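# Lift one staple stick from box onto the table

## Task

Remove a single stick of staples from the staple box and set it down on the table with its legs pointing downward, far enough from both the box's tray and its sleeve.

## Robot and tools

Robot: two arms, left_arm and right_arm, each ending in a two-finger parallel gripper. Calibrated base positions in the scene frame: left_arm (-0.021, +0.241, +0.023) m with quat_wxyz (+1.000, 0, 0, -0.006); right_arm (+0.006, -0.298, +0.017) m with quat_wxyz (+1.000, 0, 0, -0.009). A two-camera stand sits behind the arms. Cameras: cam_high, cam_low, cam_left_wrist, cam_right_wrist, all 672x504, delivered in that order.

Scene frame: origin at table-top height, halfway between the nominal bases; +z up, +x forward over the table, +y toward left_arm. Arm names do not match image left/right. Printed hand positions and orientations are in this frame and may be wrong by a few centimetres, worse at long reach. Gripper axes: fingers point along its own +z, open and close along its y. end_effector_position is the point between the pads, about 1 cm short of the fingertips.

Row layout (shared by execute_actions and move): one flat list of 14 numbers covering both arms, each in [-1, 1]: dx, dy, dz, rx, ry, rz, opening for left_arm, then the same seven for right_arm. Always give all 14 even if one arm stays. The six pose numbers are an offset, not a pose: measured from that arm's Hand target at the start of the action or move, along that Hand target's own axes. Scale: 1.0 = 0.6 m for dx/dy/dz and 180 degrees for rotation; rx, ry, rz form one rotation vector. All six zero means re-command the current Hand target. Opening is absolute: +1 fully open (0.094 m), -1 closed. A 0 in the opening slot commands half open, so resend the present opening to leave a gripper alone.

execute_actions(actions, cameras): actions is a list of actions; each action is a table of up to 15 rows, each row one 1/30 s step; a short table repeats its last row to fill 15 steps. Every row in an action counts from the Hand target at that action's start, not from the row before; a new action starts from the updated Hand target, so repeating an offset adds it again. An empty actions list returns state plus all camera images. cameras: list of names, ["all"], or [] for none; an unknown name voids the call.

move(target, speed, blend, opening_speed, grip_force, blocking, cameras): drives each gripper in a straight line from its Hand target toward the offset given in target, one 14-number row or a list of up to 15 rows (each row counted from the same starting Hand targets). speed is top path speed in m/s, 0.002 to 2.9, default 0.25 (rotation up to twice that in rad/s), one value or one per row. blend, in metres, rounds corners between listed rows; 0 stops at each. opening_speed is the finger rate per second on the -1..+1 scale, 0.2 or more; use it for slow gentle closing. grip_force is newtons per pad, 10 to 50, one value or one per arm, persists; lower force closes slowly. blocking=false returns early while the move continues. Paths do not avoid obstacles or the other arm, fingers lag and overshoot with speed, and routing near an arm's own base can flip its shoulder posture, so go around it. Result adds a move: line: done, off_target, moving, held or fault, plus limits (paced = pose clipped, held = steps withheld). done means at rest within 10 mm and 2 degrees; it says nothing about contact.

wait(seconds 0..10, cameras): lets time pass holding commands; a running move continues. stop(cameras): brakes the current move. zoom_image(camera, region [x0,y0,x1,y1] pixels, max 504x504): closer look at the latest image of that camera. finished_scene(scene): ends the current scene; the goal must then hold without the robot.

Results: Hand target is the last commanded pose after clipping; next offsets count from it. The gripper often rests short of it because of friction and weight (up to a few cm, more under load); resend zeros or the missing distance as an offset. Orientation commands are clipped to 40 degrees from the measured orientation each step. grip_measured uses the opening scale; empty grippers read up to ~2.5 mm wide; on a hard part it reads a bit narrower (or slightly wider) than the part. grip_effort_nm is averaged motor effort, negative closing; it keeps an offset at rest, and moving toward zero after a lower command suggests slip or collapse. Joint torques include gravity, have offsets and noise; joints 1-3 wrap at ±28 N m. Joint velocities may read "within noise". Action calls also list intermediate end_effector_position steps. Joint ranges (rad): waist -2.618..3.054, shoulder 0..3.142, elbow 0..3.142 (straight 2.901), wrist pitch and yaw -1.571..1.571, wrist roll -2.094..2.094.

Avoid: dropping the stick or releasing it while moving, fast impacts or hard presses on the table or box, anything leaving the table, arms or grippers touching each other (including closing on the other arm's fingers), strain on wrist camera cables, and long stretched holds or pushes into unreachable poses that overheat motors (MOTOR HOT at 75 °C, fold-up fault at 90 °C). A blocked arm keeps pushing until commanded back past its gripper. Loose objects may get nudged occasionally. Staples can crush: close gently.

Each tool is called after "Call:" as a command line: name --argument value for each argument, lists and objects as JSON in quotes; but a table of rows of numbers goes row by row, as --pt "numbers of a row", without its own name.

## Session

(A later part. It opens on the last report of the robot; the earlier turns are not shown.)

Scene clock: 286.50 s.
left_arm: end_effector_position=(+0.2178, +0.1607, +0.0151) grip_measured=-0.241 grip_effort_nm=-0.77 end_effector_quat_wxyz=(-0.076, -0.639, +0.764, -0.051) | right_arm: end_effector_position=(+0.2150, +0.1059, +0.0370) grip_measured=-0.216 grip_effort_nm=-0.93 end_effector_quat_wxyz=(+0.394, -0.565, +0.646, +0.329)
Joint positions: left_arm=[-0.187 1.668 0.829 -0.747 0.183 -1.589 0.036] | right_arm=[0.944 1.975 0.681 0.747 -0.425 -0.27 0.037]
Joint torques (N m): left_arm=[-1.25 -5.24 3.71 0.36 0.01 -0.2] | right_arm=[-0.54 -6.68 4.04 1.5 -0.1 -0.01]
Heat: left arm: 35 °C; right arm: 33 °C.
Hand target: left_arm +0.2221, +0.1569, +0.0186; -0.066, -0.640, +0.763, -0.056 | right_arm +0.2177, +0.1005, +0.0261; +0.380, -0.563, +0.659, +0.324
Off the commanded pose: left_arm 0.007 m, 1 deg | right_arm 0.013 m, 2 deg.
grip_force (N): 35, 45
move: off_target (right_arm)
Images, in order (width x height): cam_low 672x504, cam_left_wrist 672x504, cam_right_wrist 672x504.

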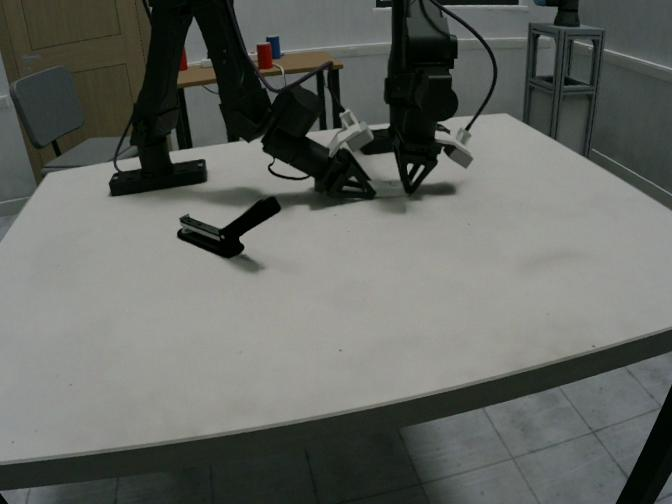

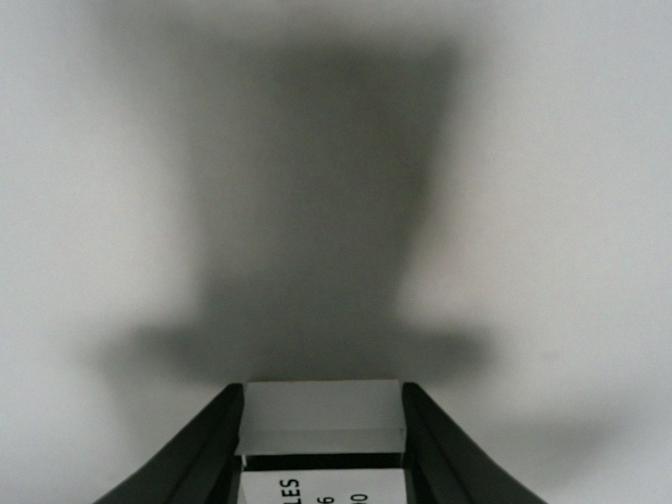

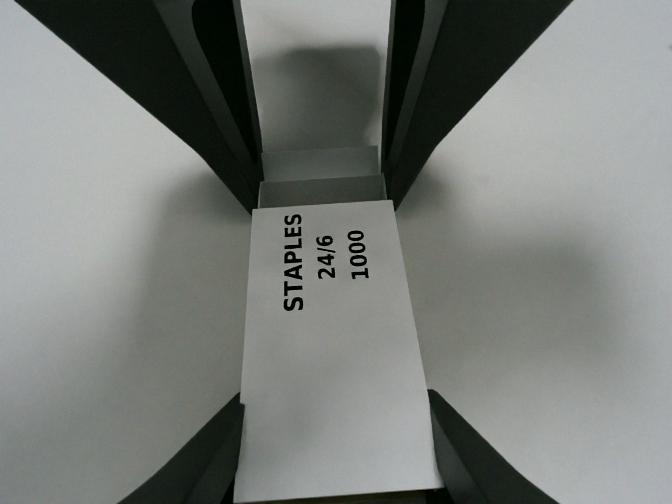

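Call:
move --pt "0 0 0 0 0 0 0 0 0 0 0 0 0 -0.2" --pt "-0.0083 0 -0.0115 0 0 0 0.0 0 0 0 0 0 0 -0.2" --pt "-0.0083 0 -0.0115 0 0 0 -0.28 0 0 0 0 0 0 -0.2" --speed 0.05 --cameras '["cam_right_wrist","cam_left_wrist","cam_low"]'

Call:
zoom_image --camera "cam_right_wrist" --region '[220, 130, 430, 260]'

Call:
zoom_image --camera "cam_low" --region '[350, 120, 450, 220]'

Scene clock: 293.73 s.
left_arm: end_effector_position=(+0.2167, +0.1598, +0.0151) grip_measured=-0.238 grip_effort_nm=-0.77 end_effector_quat_wxyz=(-0.077, -0.639, +0.764, -0.050) | right_arm: end_effector_position=(+0.2150, +0.1059, +0.0370) grip_measured=-0.195 grip_effort_nm=-0.26 end_effector_quat_wxyz=(+0.395, -0.567, +0.644, +0.327)
Joint positions: left_arm=[-0.192 1.668 0.829 -0.75 0.183 -1.594 0.036] | right_arm=[0.944 1.975 0.681 0.747 -0.425 -0.276 0.038]
Joint torques (N m): left_arm=[0.69 -6.35 4.66 0.09 -0.03 0.05] | right_arm=[-0.55 -6.68 4.04 1.5 -0.1 -0.01]
Heat: left arm: 35 °C; right arm: 33 °C.
Hand target: left_arm +0.2232, +0.1629, +0.0245; -0.066, -0.640, +0.763, -0.056 | right_arm +0.2177, +0.1005, +0.0261; +0.380, -0.563, +0.659, +0.324
Off the commanded pose: left_arm 0.012 m, 1 deg | right_arm 0.013 m, 2 deg.
grip_force (N): 35, 45
move: off_target (left_arm, right_arm); target 3's new opening was sent with left_arm's hand 0.012 m and 2 deg from that target
Images, in order (width x height): cam_low 672x504, cam_left_wrist 672x504, cam_right_wrist 672x504.

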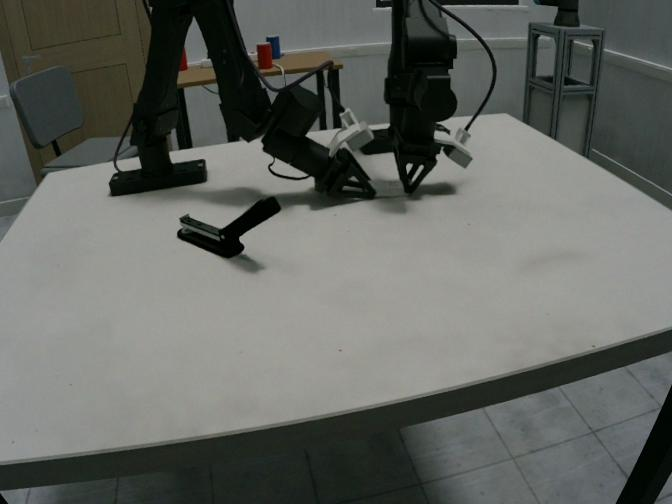

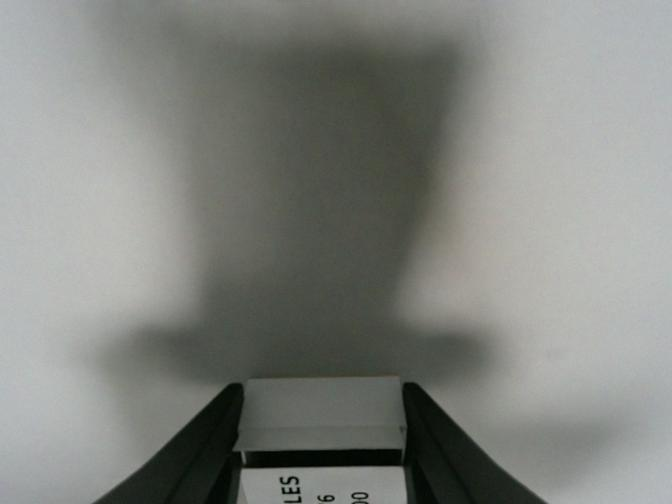

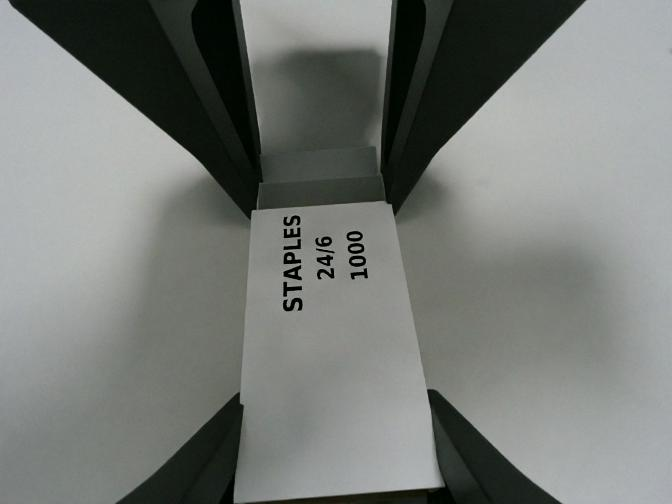

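Scaled by 2.400 from the camera's 672x504 image, which has a finer 960x720 frame.

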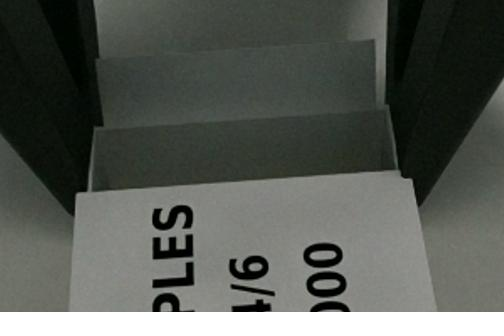

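Scaled by 5.040 from the camera's 672x504 image, which has a finer 960x720 frame.

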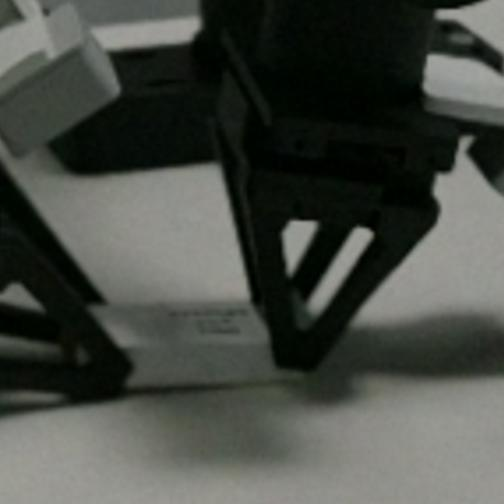

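Call:
move --target '[0,0,0,0,0,0,0.1,0,0,0,0,0,0,-0.2]'

Call:
move --target '[-0.006,0,-0.003,0,0,0,0.1,0,0,0,0,0,0,-0.2]' --cameras '["cam_right_wrist","cam_low"]'

Call:
zoom_image --camera "cam_low" --region '[350, 120, 450, 220]'

Scene clock: 297.13 s.
left_arm: end_effector_position=(+0.2163, +0.1598, +0.0151) grip_measured=+0.098 grip_effort_nm=0.10 end_effector_quat_wxyz=(-0.077, -0.638, +0.765, -0.049) | right_arm: end_effector_position=(+0.2150, +0.1059, +0.0370) grip_measured=-0.195 grip_effort_nm=-0.26 end_effector_quat_wxyz=(+0.395, -0.567, +0.644, +0.327)
Joint positions: left_arm=[-0.192 1.668 0.829 -0.752 0.183 -1.591 0.052] | right_arm=[0.944 1.975 0.681 0.747 -0.425 -0.276 0.038]
Joint torques (N m): left_arm=[0.79 -6.27 4.68 0.12 -0.04 0.06] | right_arm=[-0.57 -6.69 4.05 1.5 -0.1 -0.01]
Heat: left arm: 35 °C; right arm: 33 °C.
Hand target: left_arm +0.2232, +0.1629, +0.0245; -0.066, -0.640, +0.763, -0.056 | right_arm +0.2177, +0.1005, +0.0261; +0.380, -0.563, +0.659, +0.324
Off the commanded pose: left_arm 0.012 m, 2 deg | right_arm 0.013 m, 2 deg.
grip_force (N): 35, 45
move: off_target (left_arm, right_arm)

Scene clock: 298.13 s.
left_arm: end_effector_position=(+0.2158, +0.1630, +0.0151) grip_measured=+0.098 grip_effort_nm=0.11 end_effector_quat_wxyz=(-0.079, -0.639, +0.764, -0.048) | right_arm: end_effector_position=(+0.2150, +0.1059, +0.0370) grip_measured=-0.195 grip_effort_nm=-0.26 end_effector_quat_wxyz=(+0.395, -0.567, +0.644, +0.327)
Joint positions: left_arm=[-0.179 1.668 0.829 -0.758 0.183 -1.581 0.052] | right_arm=[0.944 1.975 0.681 0.747 -0.425 -0.276 0.038]
Joint torques (N m): left_arm=[0.88 -6.41 4.94 0.1 -0.03 0.09] | right_arm=[-0.55 -6.69 4.05 1.5 -0.1 -0.01]
Heat: left arm: 35 °C; right arm: 33 °C.
Hand target: left_arm +0.2238, +0.1667, +0.0257; -0.066, -0.640, +0.763, -0.056 | right_arm +0.2177, +0.1005, +0.0261; +0.380, -0.563, +0.659, +0.324
Off the commanded pose: left_arm 0.014 m, 2 deg | right_arm 0.013 m, 2 deg.
grip_force (N): 35, 45
move: off_target (left_arm, right_arm)
Images, in order (width x height): cam_low 672x504, cam_right_wrist 672x504.

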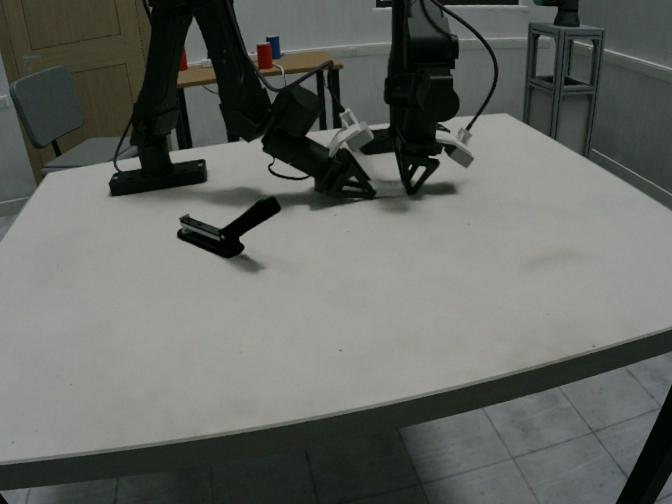

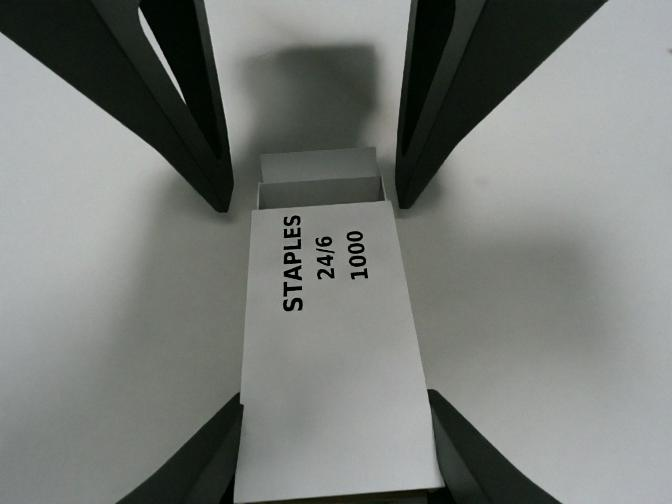

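Scaled by 5.040 from the camera's 672x504 image, which has a finer 960x720 frame.

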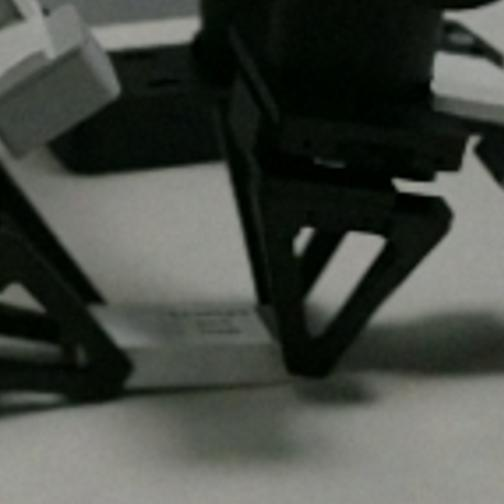

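Call:
move --target '[-0.001,0.0005,-0.0137,0,0,0,0.1,0,0,0,0,0,0,-0.2]' --cameras '["cam_right_wrist","cam_low"]'

Call:
zoom_image --camera "cam_low" --region '[350, 120, 450, 220]'

Scene clock: 302.87 s.
left_arm: end_effector_position=(+0.2115, +0.1658, +0.0191) grip_measured=+0.098 grip_effort_nm=0.10 end_effector_quat_wxyz=(-0.085, -0.640, +0.763, -0.041) | right_arm: end_effector_position=(+0.2150, +0.1059, +0.0370) grip_measured=-0.195 grip_effort_nm=-0.26 end_effector_quat_wxyz=(+0.395, -0.567, +0.644, +0.327)
Joint positions: left_arm=[-0.172 1.659 0.837 -0.795 0.183 -1.574 0.052] | right_arm=[0.944 1.975 0.681 0.747 -0.425 -0.276 0.038]
Joint torques (N m): left_arm=[0.83 -7.2 5.59 0.06 -0.03 0.11] | right_arm=[-0.55 -6.68 4.04 1.5 -0.1 -0.01]
Heat: left arm: 35 °C; right arm: 33 °C.
Hand target: left_arm +0.2239, +0.1688, +0.0337; -0.066, -0.640, +0.763, -0.056 | right_arm +0.2177, +0.1005, +0.0261; +0.380, -0.563, +0.659, +0.324
Off the commanded pose: left_arm 0.019 m, 3 deg | right_arm 0.013 m, 2 deg.
grip_force (N): 35, 45
move: off_target (left_arm, right_arm)
Images, in order (width x height): cam_low 672x504, cam_right_wrist 672x504.

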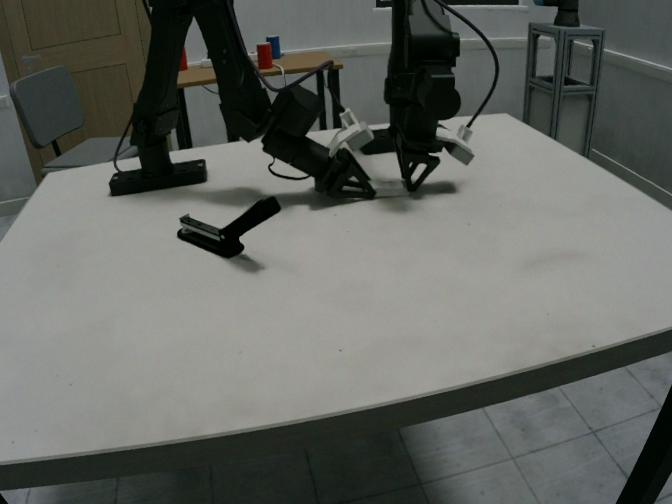

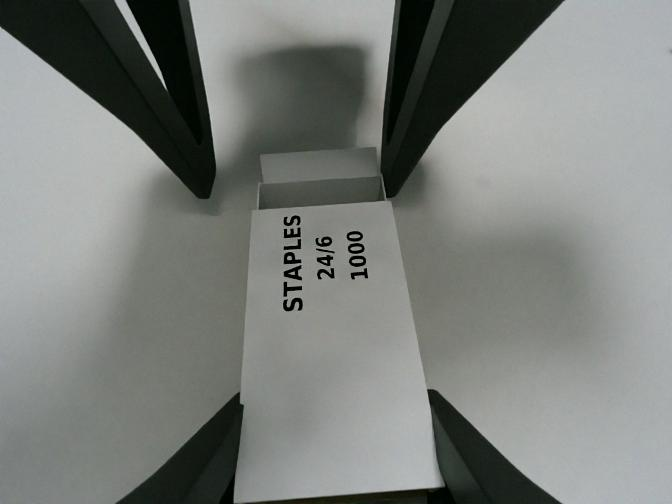

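Scaled by 5.040 from the camera's 672x504 image, which has a finer 960x720 frame.

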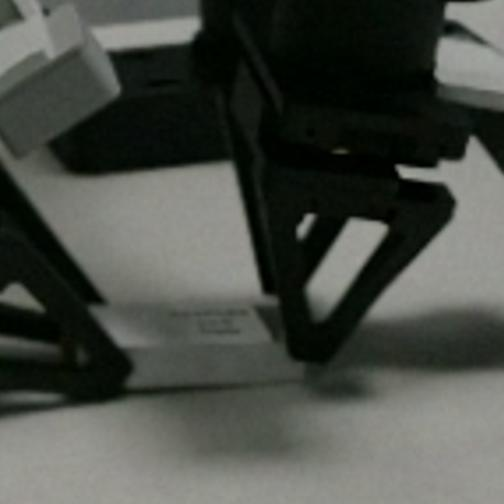

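Call:
move --pt "-0.0017 -0.0098 0 0 0 0 0.1 0 0 0 0 0 0 -0.2" --pt "-0.0017 -0.0098 0 0 0 0 -0.3 0 0 0 0 0 0 -0.2" --speed 0.05 --cameras '["cam_right_wrist","cam_left_wrist"]'

Call:
move --target '[-0.083,0.0022,-0.0145,0,0,0,-0.3,0,0,0,0,0,0,-0.2]' --speed 0.05 --cameras '["cam_right_wrist","cam_left_wrist","cam_low"]'

Call:
zoom_image --camera "cam_low" --region '[350, 120, 450, 220]'

Scene clock: 313.87 s.
left_arm: end_effector_position=(+0.2194, +0.1655, +0.0238) grip_measured=-0.296 grip_effort_nm=-0.24 end_effector_quat_wxyz=(-0.079, -0.639, +0.764, -0.048) | right_arm: end_effector_position=(+0.2156, +0.1056, +0.0370) grip_measured=-0.195 grip_effort_nm=-0.26 end_effector_quat_wxyz=(+0.395, -0.566, +0.645, +0.327)
Joint positions: left_arm=[-0.167 1.659 0.86 -0.799 0.183 -1.569 0.033] | right_arm=[0.942 1.975 0.681 0.747 -0.425 -0.274 0.038]
Joint torques (N m): left_arm=[0.87 -5.33 5.76 0.11 -0.02 0.11] | right_arm=[-0.55 -6.71 4.03 1.5 -0.1 -0.01]
Heat: left arm: 36 °C; right arm: 33 °C.
Hand target: left_arm +0.2299, +0.1687, +0.0335; -0.066, -0.640, +0.763, -0.056 | right_arm +0.2177, +0.1005, +0.0261; +0.380, -0.563, +0.659, +0.324
Off the commanded pose: left_arm 0.015 m, 2 deg | right_arm 0.012 m, 2 deg.
grip_force (N): 35, 45
move: off_target (left_arm, right_arm); target 2's new opening was sent with left_arm's hand 0.014 m and 2 deg from that target
Images, in order (width x height): cam_left_wrist 672x504, cam_right_wrist 672x504.

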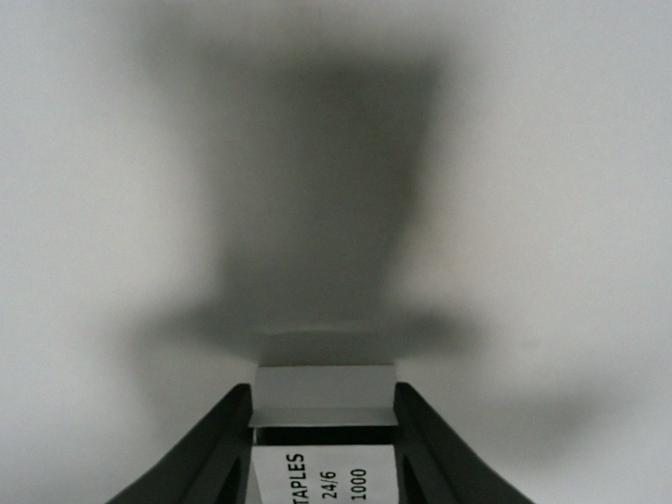

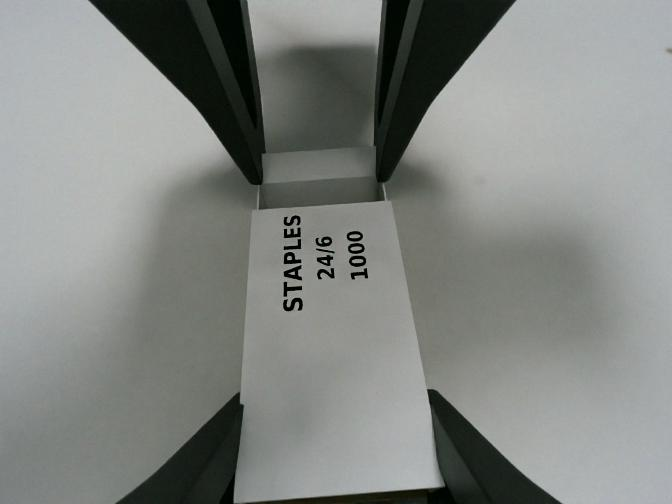

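Scene clock: 315.87 s.
left_arm: end_effector_position=(+0.2285, +0.2168, +0.0277) grip_measured=-0.297 grip_effort_nm=-0.15 end_effector_quat_wxyz=(-0.076, -0.644, +0.759, -0.055) | right_arm: end_effector_position=(+0.2199, +0.1066, +0.0420) grip_measured=-0.195 grip_effort_nm=-0.26 end_effector_quat_wxyz=(+0.406, -0.563, +0.640, +0.328)
Joint positions: left_arm=[0.04 1.667 0.886 -0.841 0.181 -1.374 0.033] | right_arm=[0.936 1.975 0.681 0.771 -0.425 -0.276 0.038]
Joint torques (N m): left_arm=[0.55 -4.23 5.74 0.13 -0.05 0.1] | right_arm=[-0.53 -6.84 3.93 1.29 -0.09 0]
Heat: left arm: 36 °C; right arm: 33 °C.
Hand target: left_arm +0.2373, +0.2188, +0.0335; -0.066, -0.640, +0.763, -0.056 | right_arm +0.2177, +0.1005, +0.0261; +0.380, -0.563, +0.659, +0.324
Off the commanded pose: left_arm 0.011 m, 1 deg | right_arm 0.017 m, 4 deg.
grip_force (N): 35, 45
move: off_target (left_arm, right_arm)
Images, in order (width x height): cam_low 672x504, cam_left_wrist 672x504, cam_right_wrist 672x504.

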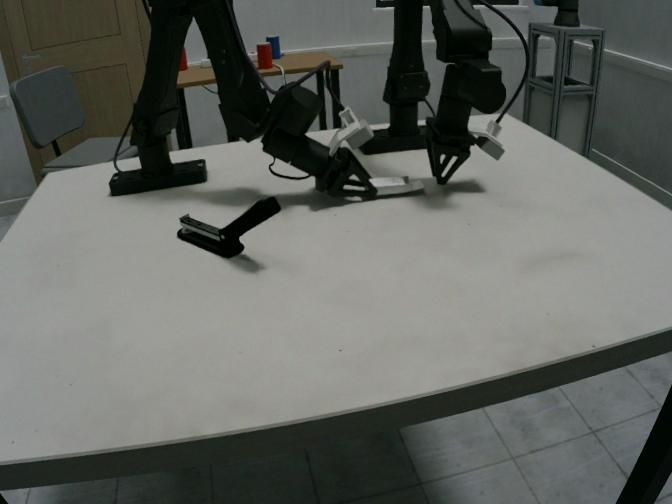

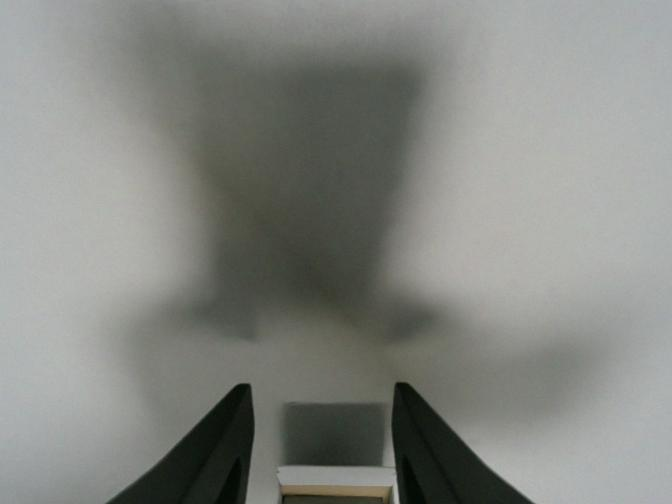

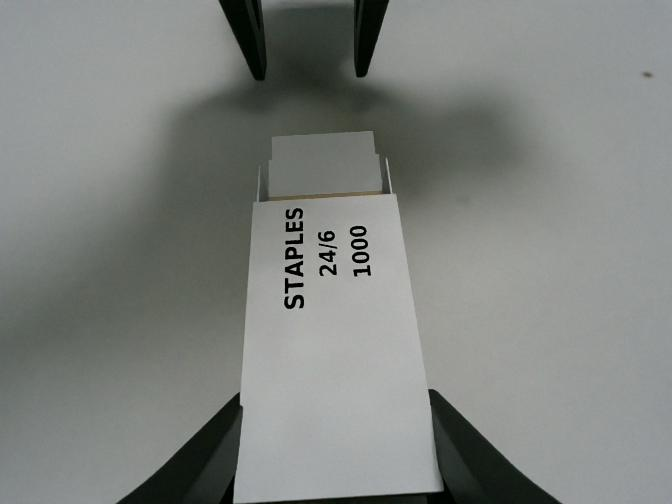

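Scaled by 5.040 from the camera's 672x504 image, which has a finer 960x720 frame.

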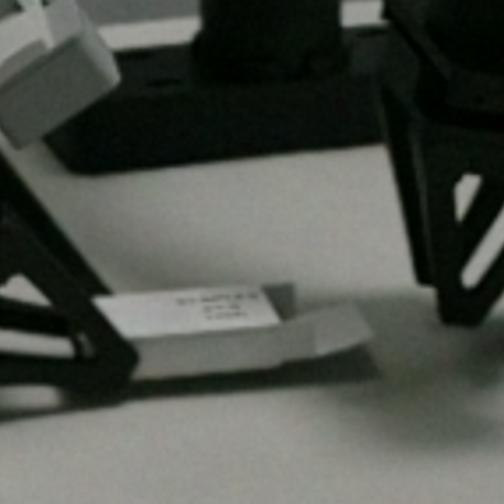

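Call:
zoom_image --camera "cam_right_wrist" --region '[220, 110, 430, 240]'

Call:
zoom_image --camera "cam_left_wrist" --region '[230, 380, 430, 504]'

Call:
zoom_image --camera "cam_low" --region '[370, 160, 430, 205]'

Scaled by 2.400 from the camera's 672x504 image, which has a finer 960x720 frame.

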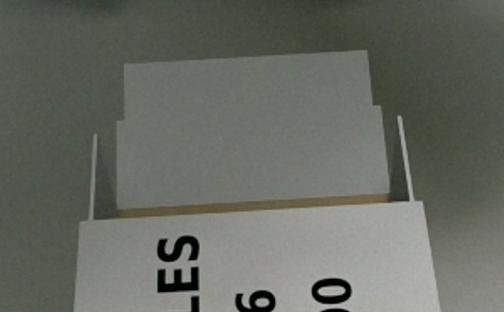

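Scaled by 2.520 from the camera's 672x504 image, which has a finer 960x720 frame.

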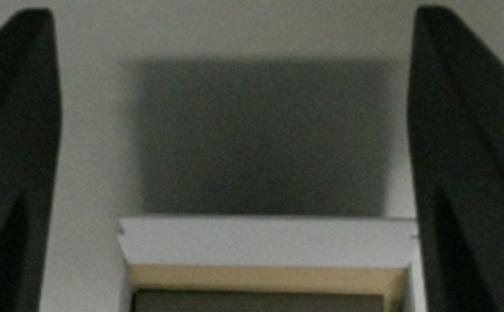

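Scaled by 8.400 from the camera's 672x504 image, which has a finer 960x720 frame.

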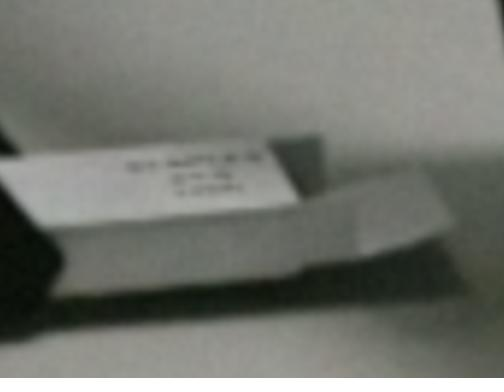

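Call:
move --pt "0 0 0 0 0 0 0.3 0 0 0 0 0 0 -0.2" --pt "0.0958 0.0085 0.043 0 0 0 0.3 0 0 0 0 0 0 -0.2" --speed 0.07 --cameras '["cam_right_wrist","cam_left_wrist","cam_low"]'

Call:
zoom_image --camera "cam_low" --region '[350, 120, 450, 220]'

Call:
zoom_image --camera "cam_right_wrist" --region '[200, 100, 430, 250]'

Scene clock: 332.30 s.
left_arm: end_effector_position=(+0.2167, +0.1595, +0.0170) grip_measured=+0.298 grip_effort_nm=0.11 end_effector_quat_wxyz=(-0.077, -0.633, +0.769, -0.048) | right_arm: end_effector_position=(+0.2199, +0.1066, +0.0420) grip_measured=-0.195 grip_effort_nm=-0.26 end_effector_quat_wxyz=(+0.406, -0.563, +0.640, +0.328)
Joint positions: left_arm=[-0.195 1.667 0.837 -0.762 0.18 -1.581 0.061] | right_arm=[0.936 1.975 0.681 0.771 -0.425 -0.276 0.038]
Joint torques (N m): left_arm=[-0.49 -5.12 2.77 0.55 0.01 -0.19] | right_arm=[-0.54 -6.83 3.93 1.28 -0.09 0]
Heat: left arm: 36 °C; right arm: 33 °C.
Hand target: left_arm +0.2217, +0.1595, +0.0180; -0.066, -0.640, +0.763, -0.056 | right_arm +0.2177, +0.1005, +0.0261; +0.380, -0.563, +0.659, +0.324
Off the commanded pose: left_arm 0.005 m, 2 deg | right_arm 0.017 m, 4 deg.
grip_force (N): 35, 45
move: off_target (right_arm)
Images, in order (width x height): cam_low 672x504, cam_left_wrist 672x504, cam_right_wrist 672x504.

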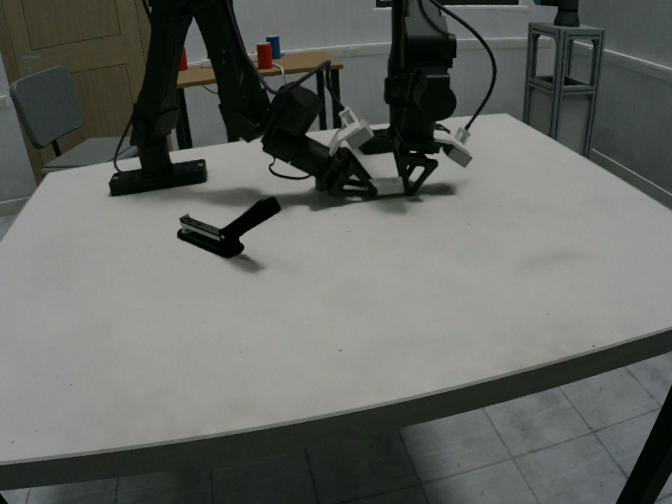

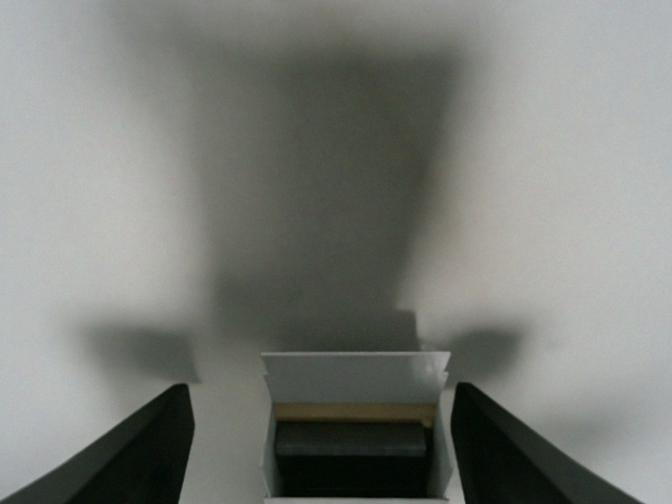

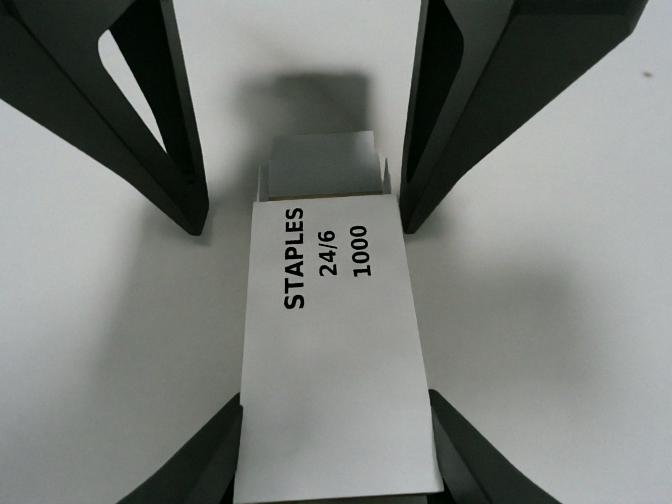

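Scaled by 5.040 from the camera's 672x504 image, which has a finer 960x720 frame.

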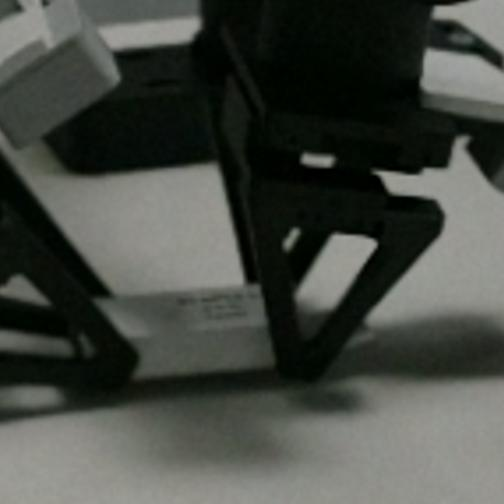

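Scaled by 2.191 from the camera's 672x504 image, which has a finer 960x720 frame.

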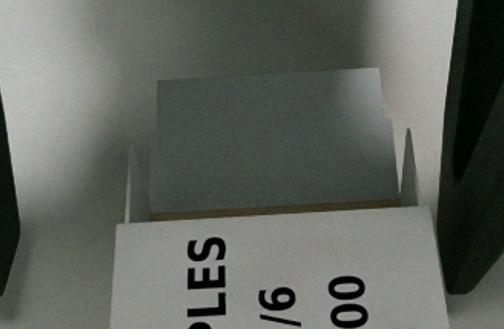

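Call:
move --target '[-0.0165,-0.0087,-0.013,0,0,0,0.3,0,0,0,0,0,0,-0.2]' --speed 0.07 --cameras '["cam_right_wrist","cam_left_wrist","cam_low"]'

Call:
zoom_image --camera "cam_low" --region '[350, 120, 450, 220]'

Scene clock: 337.70 s.
left_arm: end_effector_position=(+0.2193, +0.1676, +0.0170) grip_measured=+0.298 grip_effort_nm=0.11 end_effector_quat_wxyz=(-0.075, -0.641, +0.762, -0.050) | right_arm: end_effector_position=(+0.2199, +0.1066, +0.0420) grip_measured=-0.195 grip_effort_nm=-0.26 end_effector_quat_wxyz=(+0.406, -0.563, +0.640, +0.328)
Joint positions: left_arm=[-0.161 1.667 0.837 -0.762 0.18 -1.568 0.061] | right_arm=[0.936 1.975 0.681 0.771 -0.425 -0.276 0.038]
Joint torques (N m): left_arm=[0.73 -4.72 5.41 0.15 0 0.07] | right_arm=[-0.54 -6.82 3.95 1.29 -0.09 0]
Heat: left arm: 36 °C; right arm: 33 °C.
Hand target: left_arm +0.2288, +0.1695, +0.0240; -0.066, -0.640, +0.763, -0.056 | right_arm +0.2177, +0.1005, +0.0261; +0.380, -0.563, +0.659, +0.324
Off the commanded pose: left_arm 0.012 m, 1 deg | right_arm 0.017 m, 4 deg.
grip_force (N): 35, 45
move: off_target (left_arm, right_arm)
Images, in order (width x height): cam_low 672x504, cam_left_wrist 672x504, cam_right_wrist 672x504.

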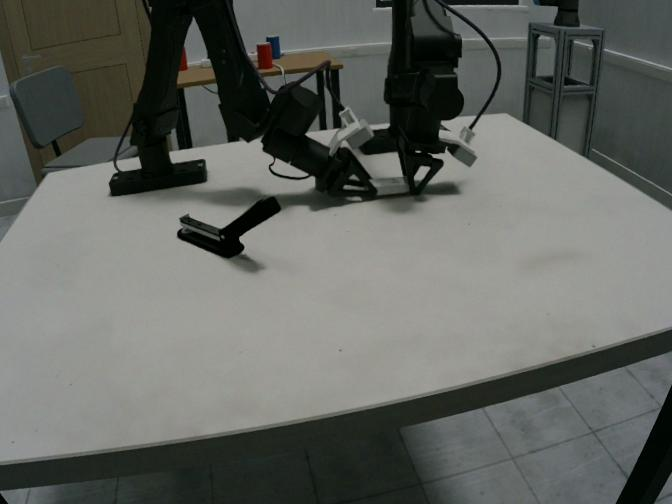

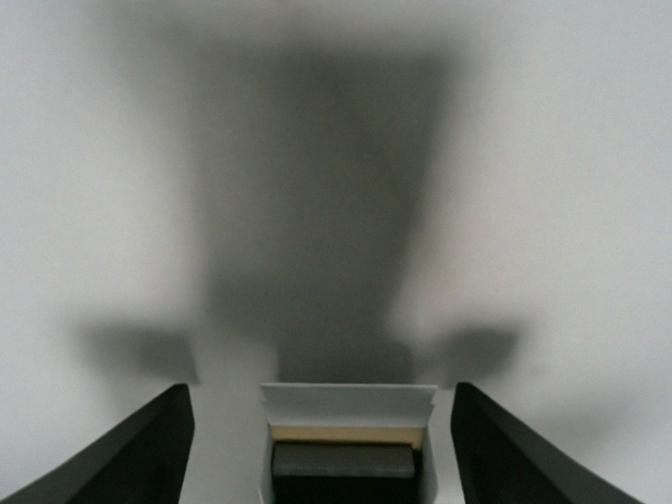

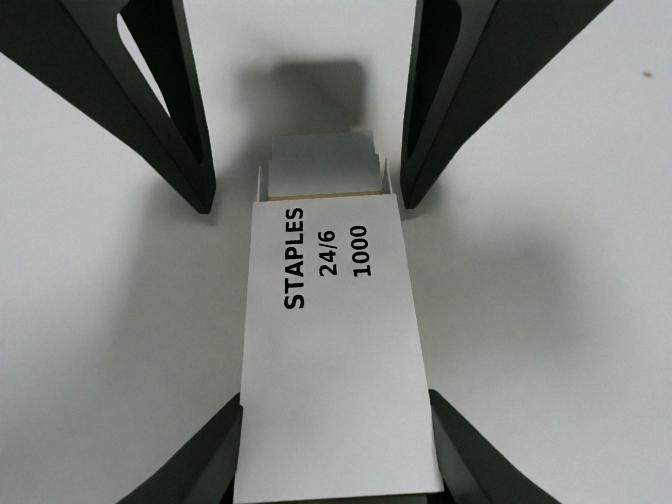

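Scaled by 5.040 from the camera's 672x504 image, which has a finer 960x720 frame.

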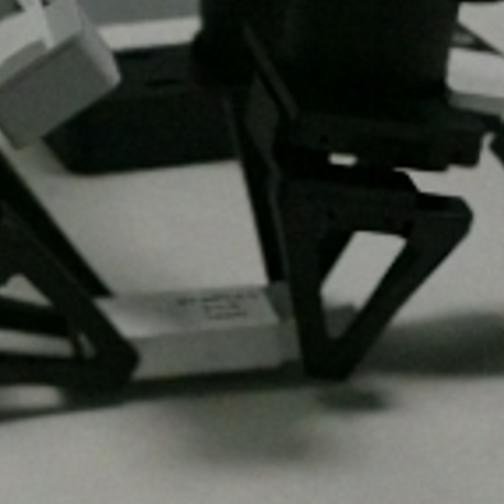

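Call:
move --target '[0.0133,-0.0092,0.0023,0,0,0,0.3,0,0,0,0,0,0,-0.2]' --speed 0.07

Call:
move --target '[0,0,0,0,0,0,-0.27,0,0,0,0,0,0,-0.2]' --opening_speed 0.5 --cameras '["cam_right_wrist","cam_left_wrist","cam_low"]'

Call:
zoom_image --camera "cam_low" --region '[350, 120, 450, 220]'

Scene clock: 343.23 s.
left_arm: end_effector_position=(+0.2237, +0.1645, +0.0179) grip_measured=+0.298 grip_effort_nm=0.11 end_effector_quat_wxyz=(-0.074, -0.638, +0.765, -0.052) | right_arm: end_effector_position=(+0.2199, +0.1066, +0.0420) grip_measured=-0.195 grip_effort_nm=-0.26 end_effector_quat_wxyz=(+0.406, -0.563, +0.640, +0.328)
Joint positions: left_arm=[-0.17 1.678 0.854 -0.762 0.18 -1.569 0.061] | right_arm=[0.936 1.975 0.681 0.771 -0.425 -0.276 0.038]
Joint torques (N m): left_arm=[-0.77 -4.23 5.68 0.23 0 -0.15] | right_arm=[-0.55 -6.83 3.93 1.28 -0.09 0]
Heat: left arm: 36 °C; right arm: 33 °C.
Hand target: left_arm +0.2328, +0.1606, +0.0240; -0.066, -0.640, +0.763, -0.056 | right_arm +0.2177, +0.1005, +0.0261; +0.380, -0.563, +0.659, +0.324
Off the commanded pose: left_arm 0.012 m, 1 deg | right_arm 0.017 m, 4 deg.
grip_force (N): 35, 45
move: off_target (left_arm, right_arm)

Scene clock: 345.00 s.
left_arm: end_effector_position=(+0.2237, +0.1645, +0.0179) grip_measured=-0.236 grip_effort_nm=-0.77 end_effector_quat_wxyz=(-0.074, -0.638, +0.765, -0.052) | right_arm: end_effector_position=(+0.2192, +0.1068, +0.0417) grip_measured=-0.195 grip_effort_nm=-0.26 end_effector_quat_wxyz=(+0.405, -0.563, +0.641, +0.329)
Joint positions: left_arm=[-0.17 1.678 0.854 -0.762 0.18 -1.569 0.036] | right_arm=[0.938 1.975 0.681 0.77 -0.425 -0.273 0.038]
Joint torques (N m): left_arm=[-0.64 -4.22 5.81 0.2 0.02 -0.19] | right_arm=[-0.53 -6.83 3.93 1.29 -0.09 0]
Heat: left arm: 36 °C; right arm: 33 °C.
Hand target: left_arm +0.2328, +0.1606, +0.0240; -0.066, -0.640, +0.763, -0.056 | right_arm +0.2177, +0.1005, +0.0261; +0.380, -0.563, +0.659, +0.324
Off the commanded pose: left_arm 0.012 m, 1 deg | right_arm 0.017 m, 3 deg.
grip_force (N): 35, 45
move: off_target (left_arm, right_arm)
Images, in order (width x height): cam_low 672x504, cam_left_wrist 672x504, cam_right_wrist 672x504.

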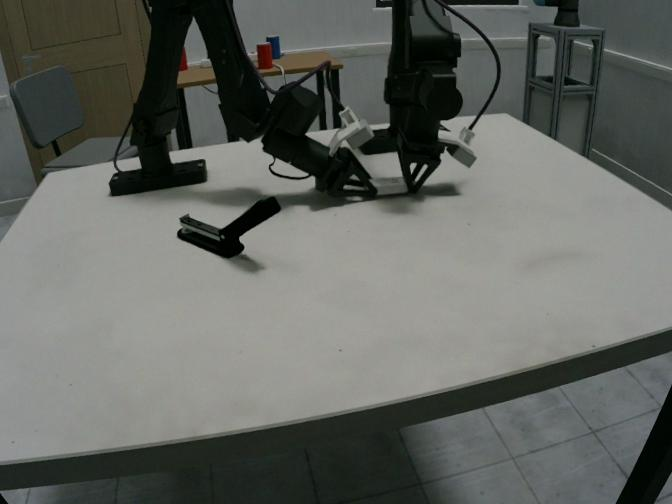

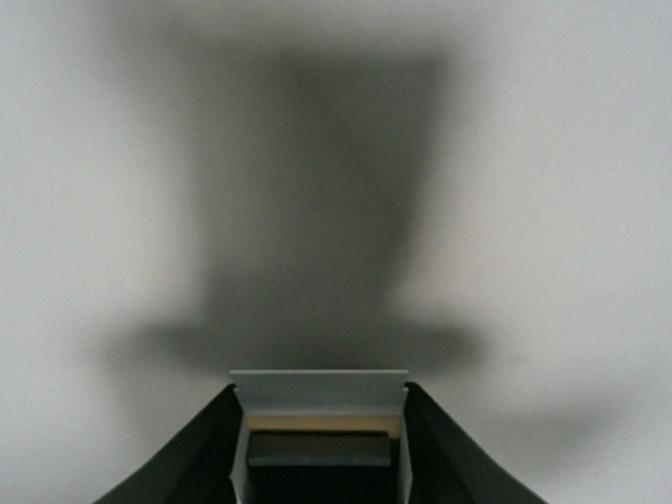

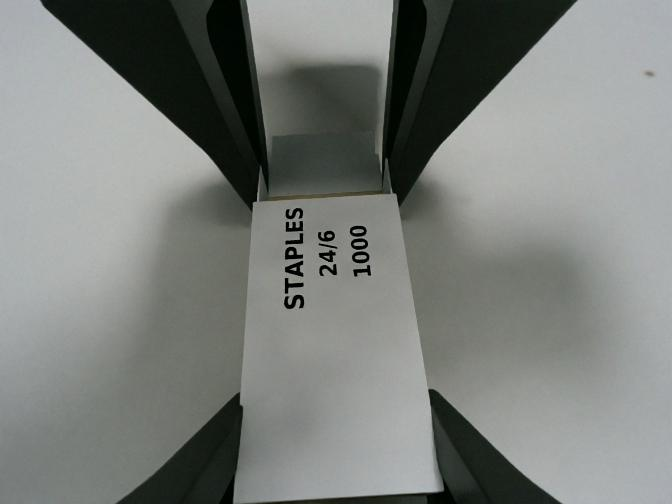

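Scaled by 5.040 from the camera's 672x504 image, which has a finer 960x720 frame.

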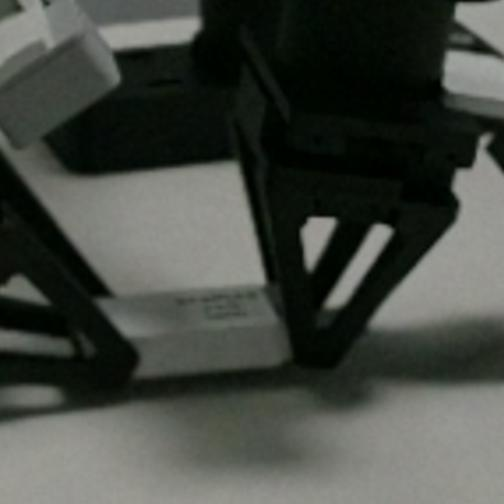

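Call:
move --target '[-0.092,0.008,-0.016,0,0,0,-0.27,0,0,0,0,0,0,-0.2]' --speed 0.04 --cameras '["cam_right_wrist","cam_left_wrist","cam_low"]'

Call:
zoom_image --camera "cam_low" --region '[350, 120, 450, 220]'

Scene clock: 350.40 s.
left_arm: end_effector_position=(+0.2253, +0.1937, +0.0205) grip_measured=-0.236 grip_effort_nm=-0.78 end_effector_quat_wxyz=(-0.102, -0.637, +0.760, -0.078) | right_arm: end_effector_position=(+0.2168, +0.1108, +0.0462) grip_measured=-0.195 grip_effort_nm=-0.26 end_effector_quat_wxyz=(+0.409, -0.563, +0.635, +0.336)
Joint positions: left_arm=[-0.003 1.687 0.862 -0.801 0.252 -1.402 0.036] | right_arm=[0.944 1.975 0.684 0.785 -0.435 -0.267 0.038]
Joint torques (N m): left_arm=[2.85 -4.34 6.08 0.14 -0.52 0.18] | right_arm=[-0.51 -6.97 3.6 1.16 -0.09 0]
Heat: left arm: 37 °C; right arm: 33 °C.
Hand target: left_arm +0.2378, +0.2166, +0.0239; -0.066, -0.640, +0.763, -0.056 | right_arm +0.2177, +0.1005, +0.0261; +0.380, -0.563, +0.659, +0.324
Off the commanded pose: left_arm 0.026 m, 5 deg | right_arm 0.023 m, 4 deg.
grip_force (N): 35, 45
move: off_target (left_arm, right_arm)
Images, in order (width x height): cam_low 672x504, cam_left_wrist 672x504, cam_right_wrist 672x504.

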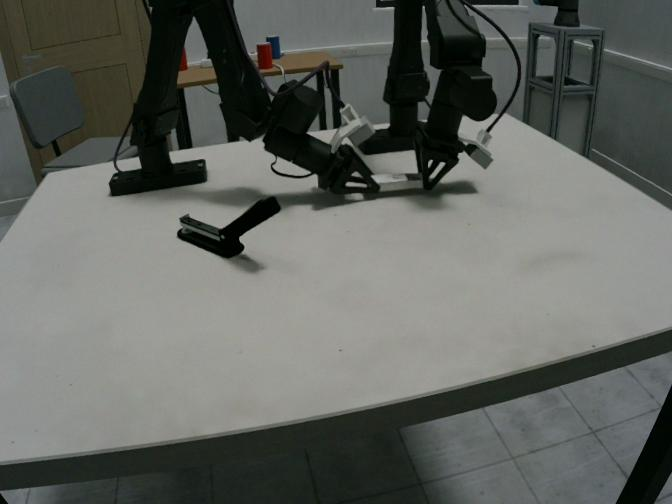

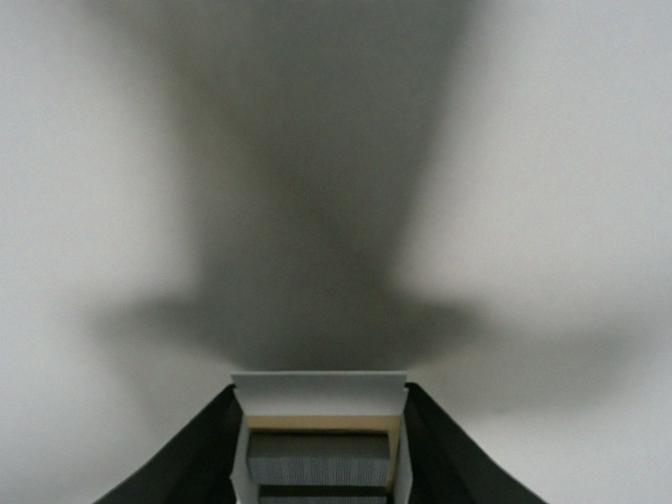

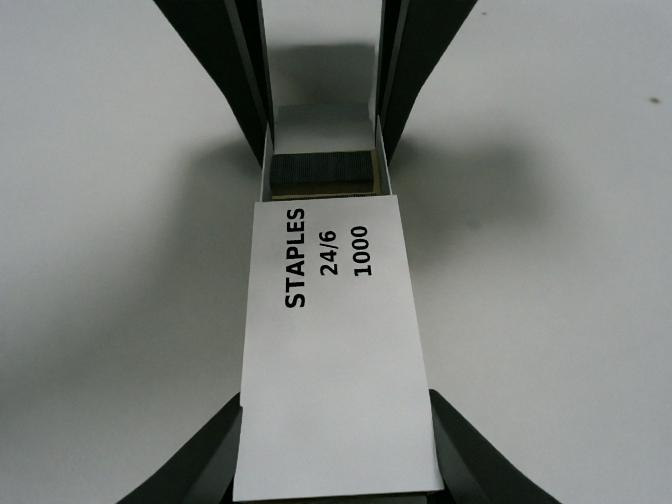

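Scaled by 5.040 from the camera's 672x504 image, which has a finer 960x720 frame.

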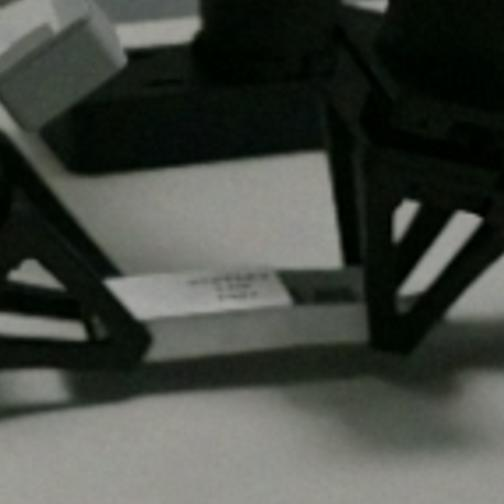

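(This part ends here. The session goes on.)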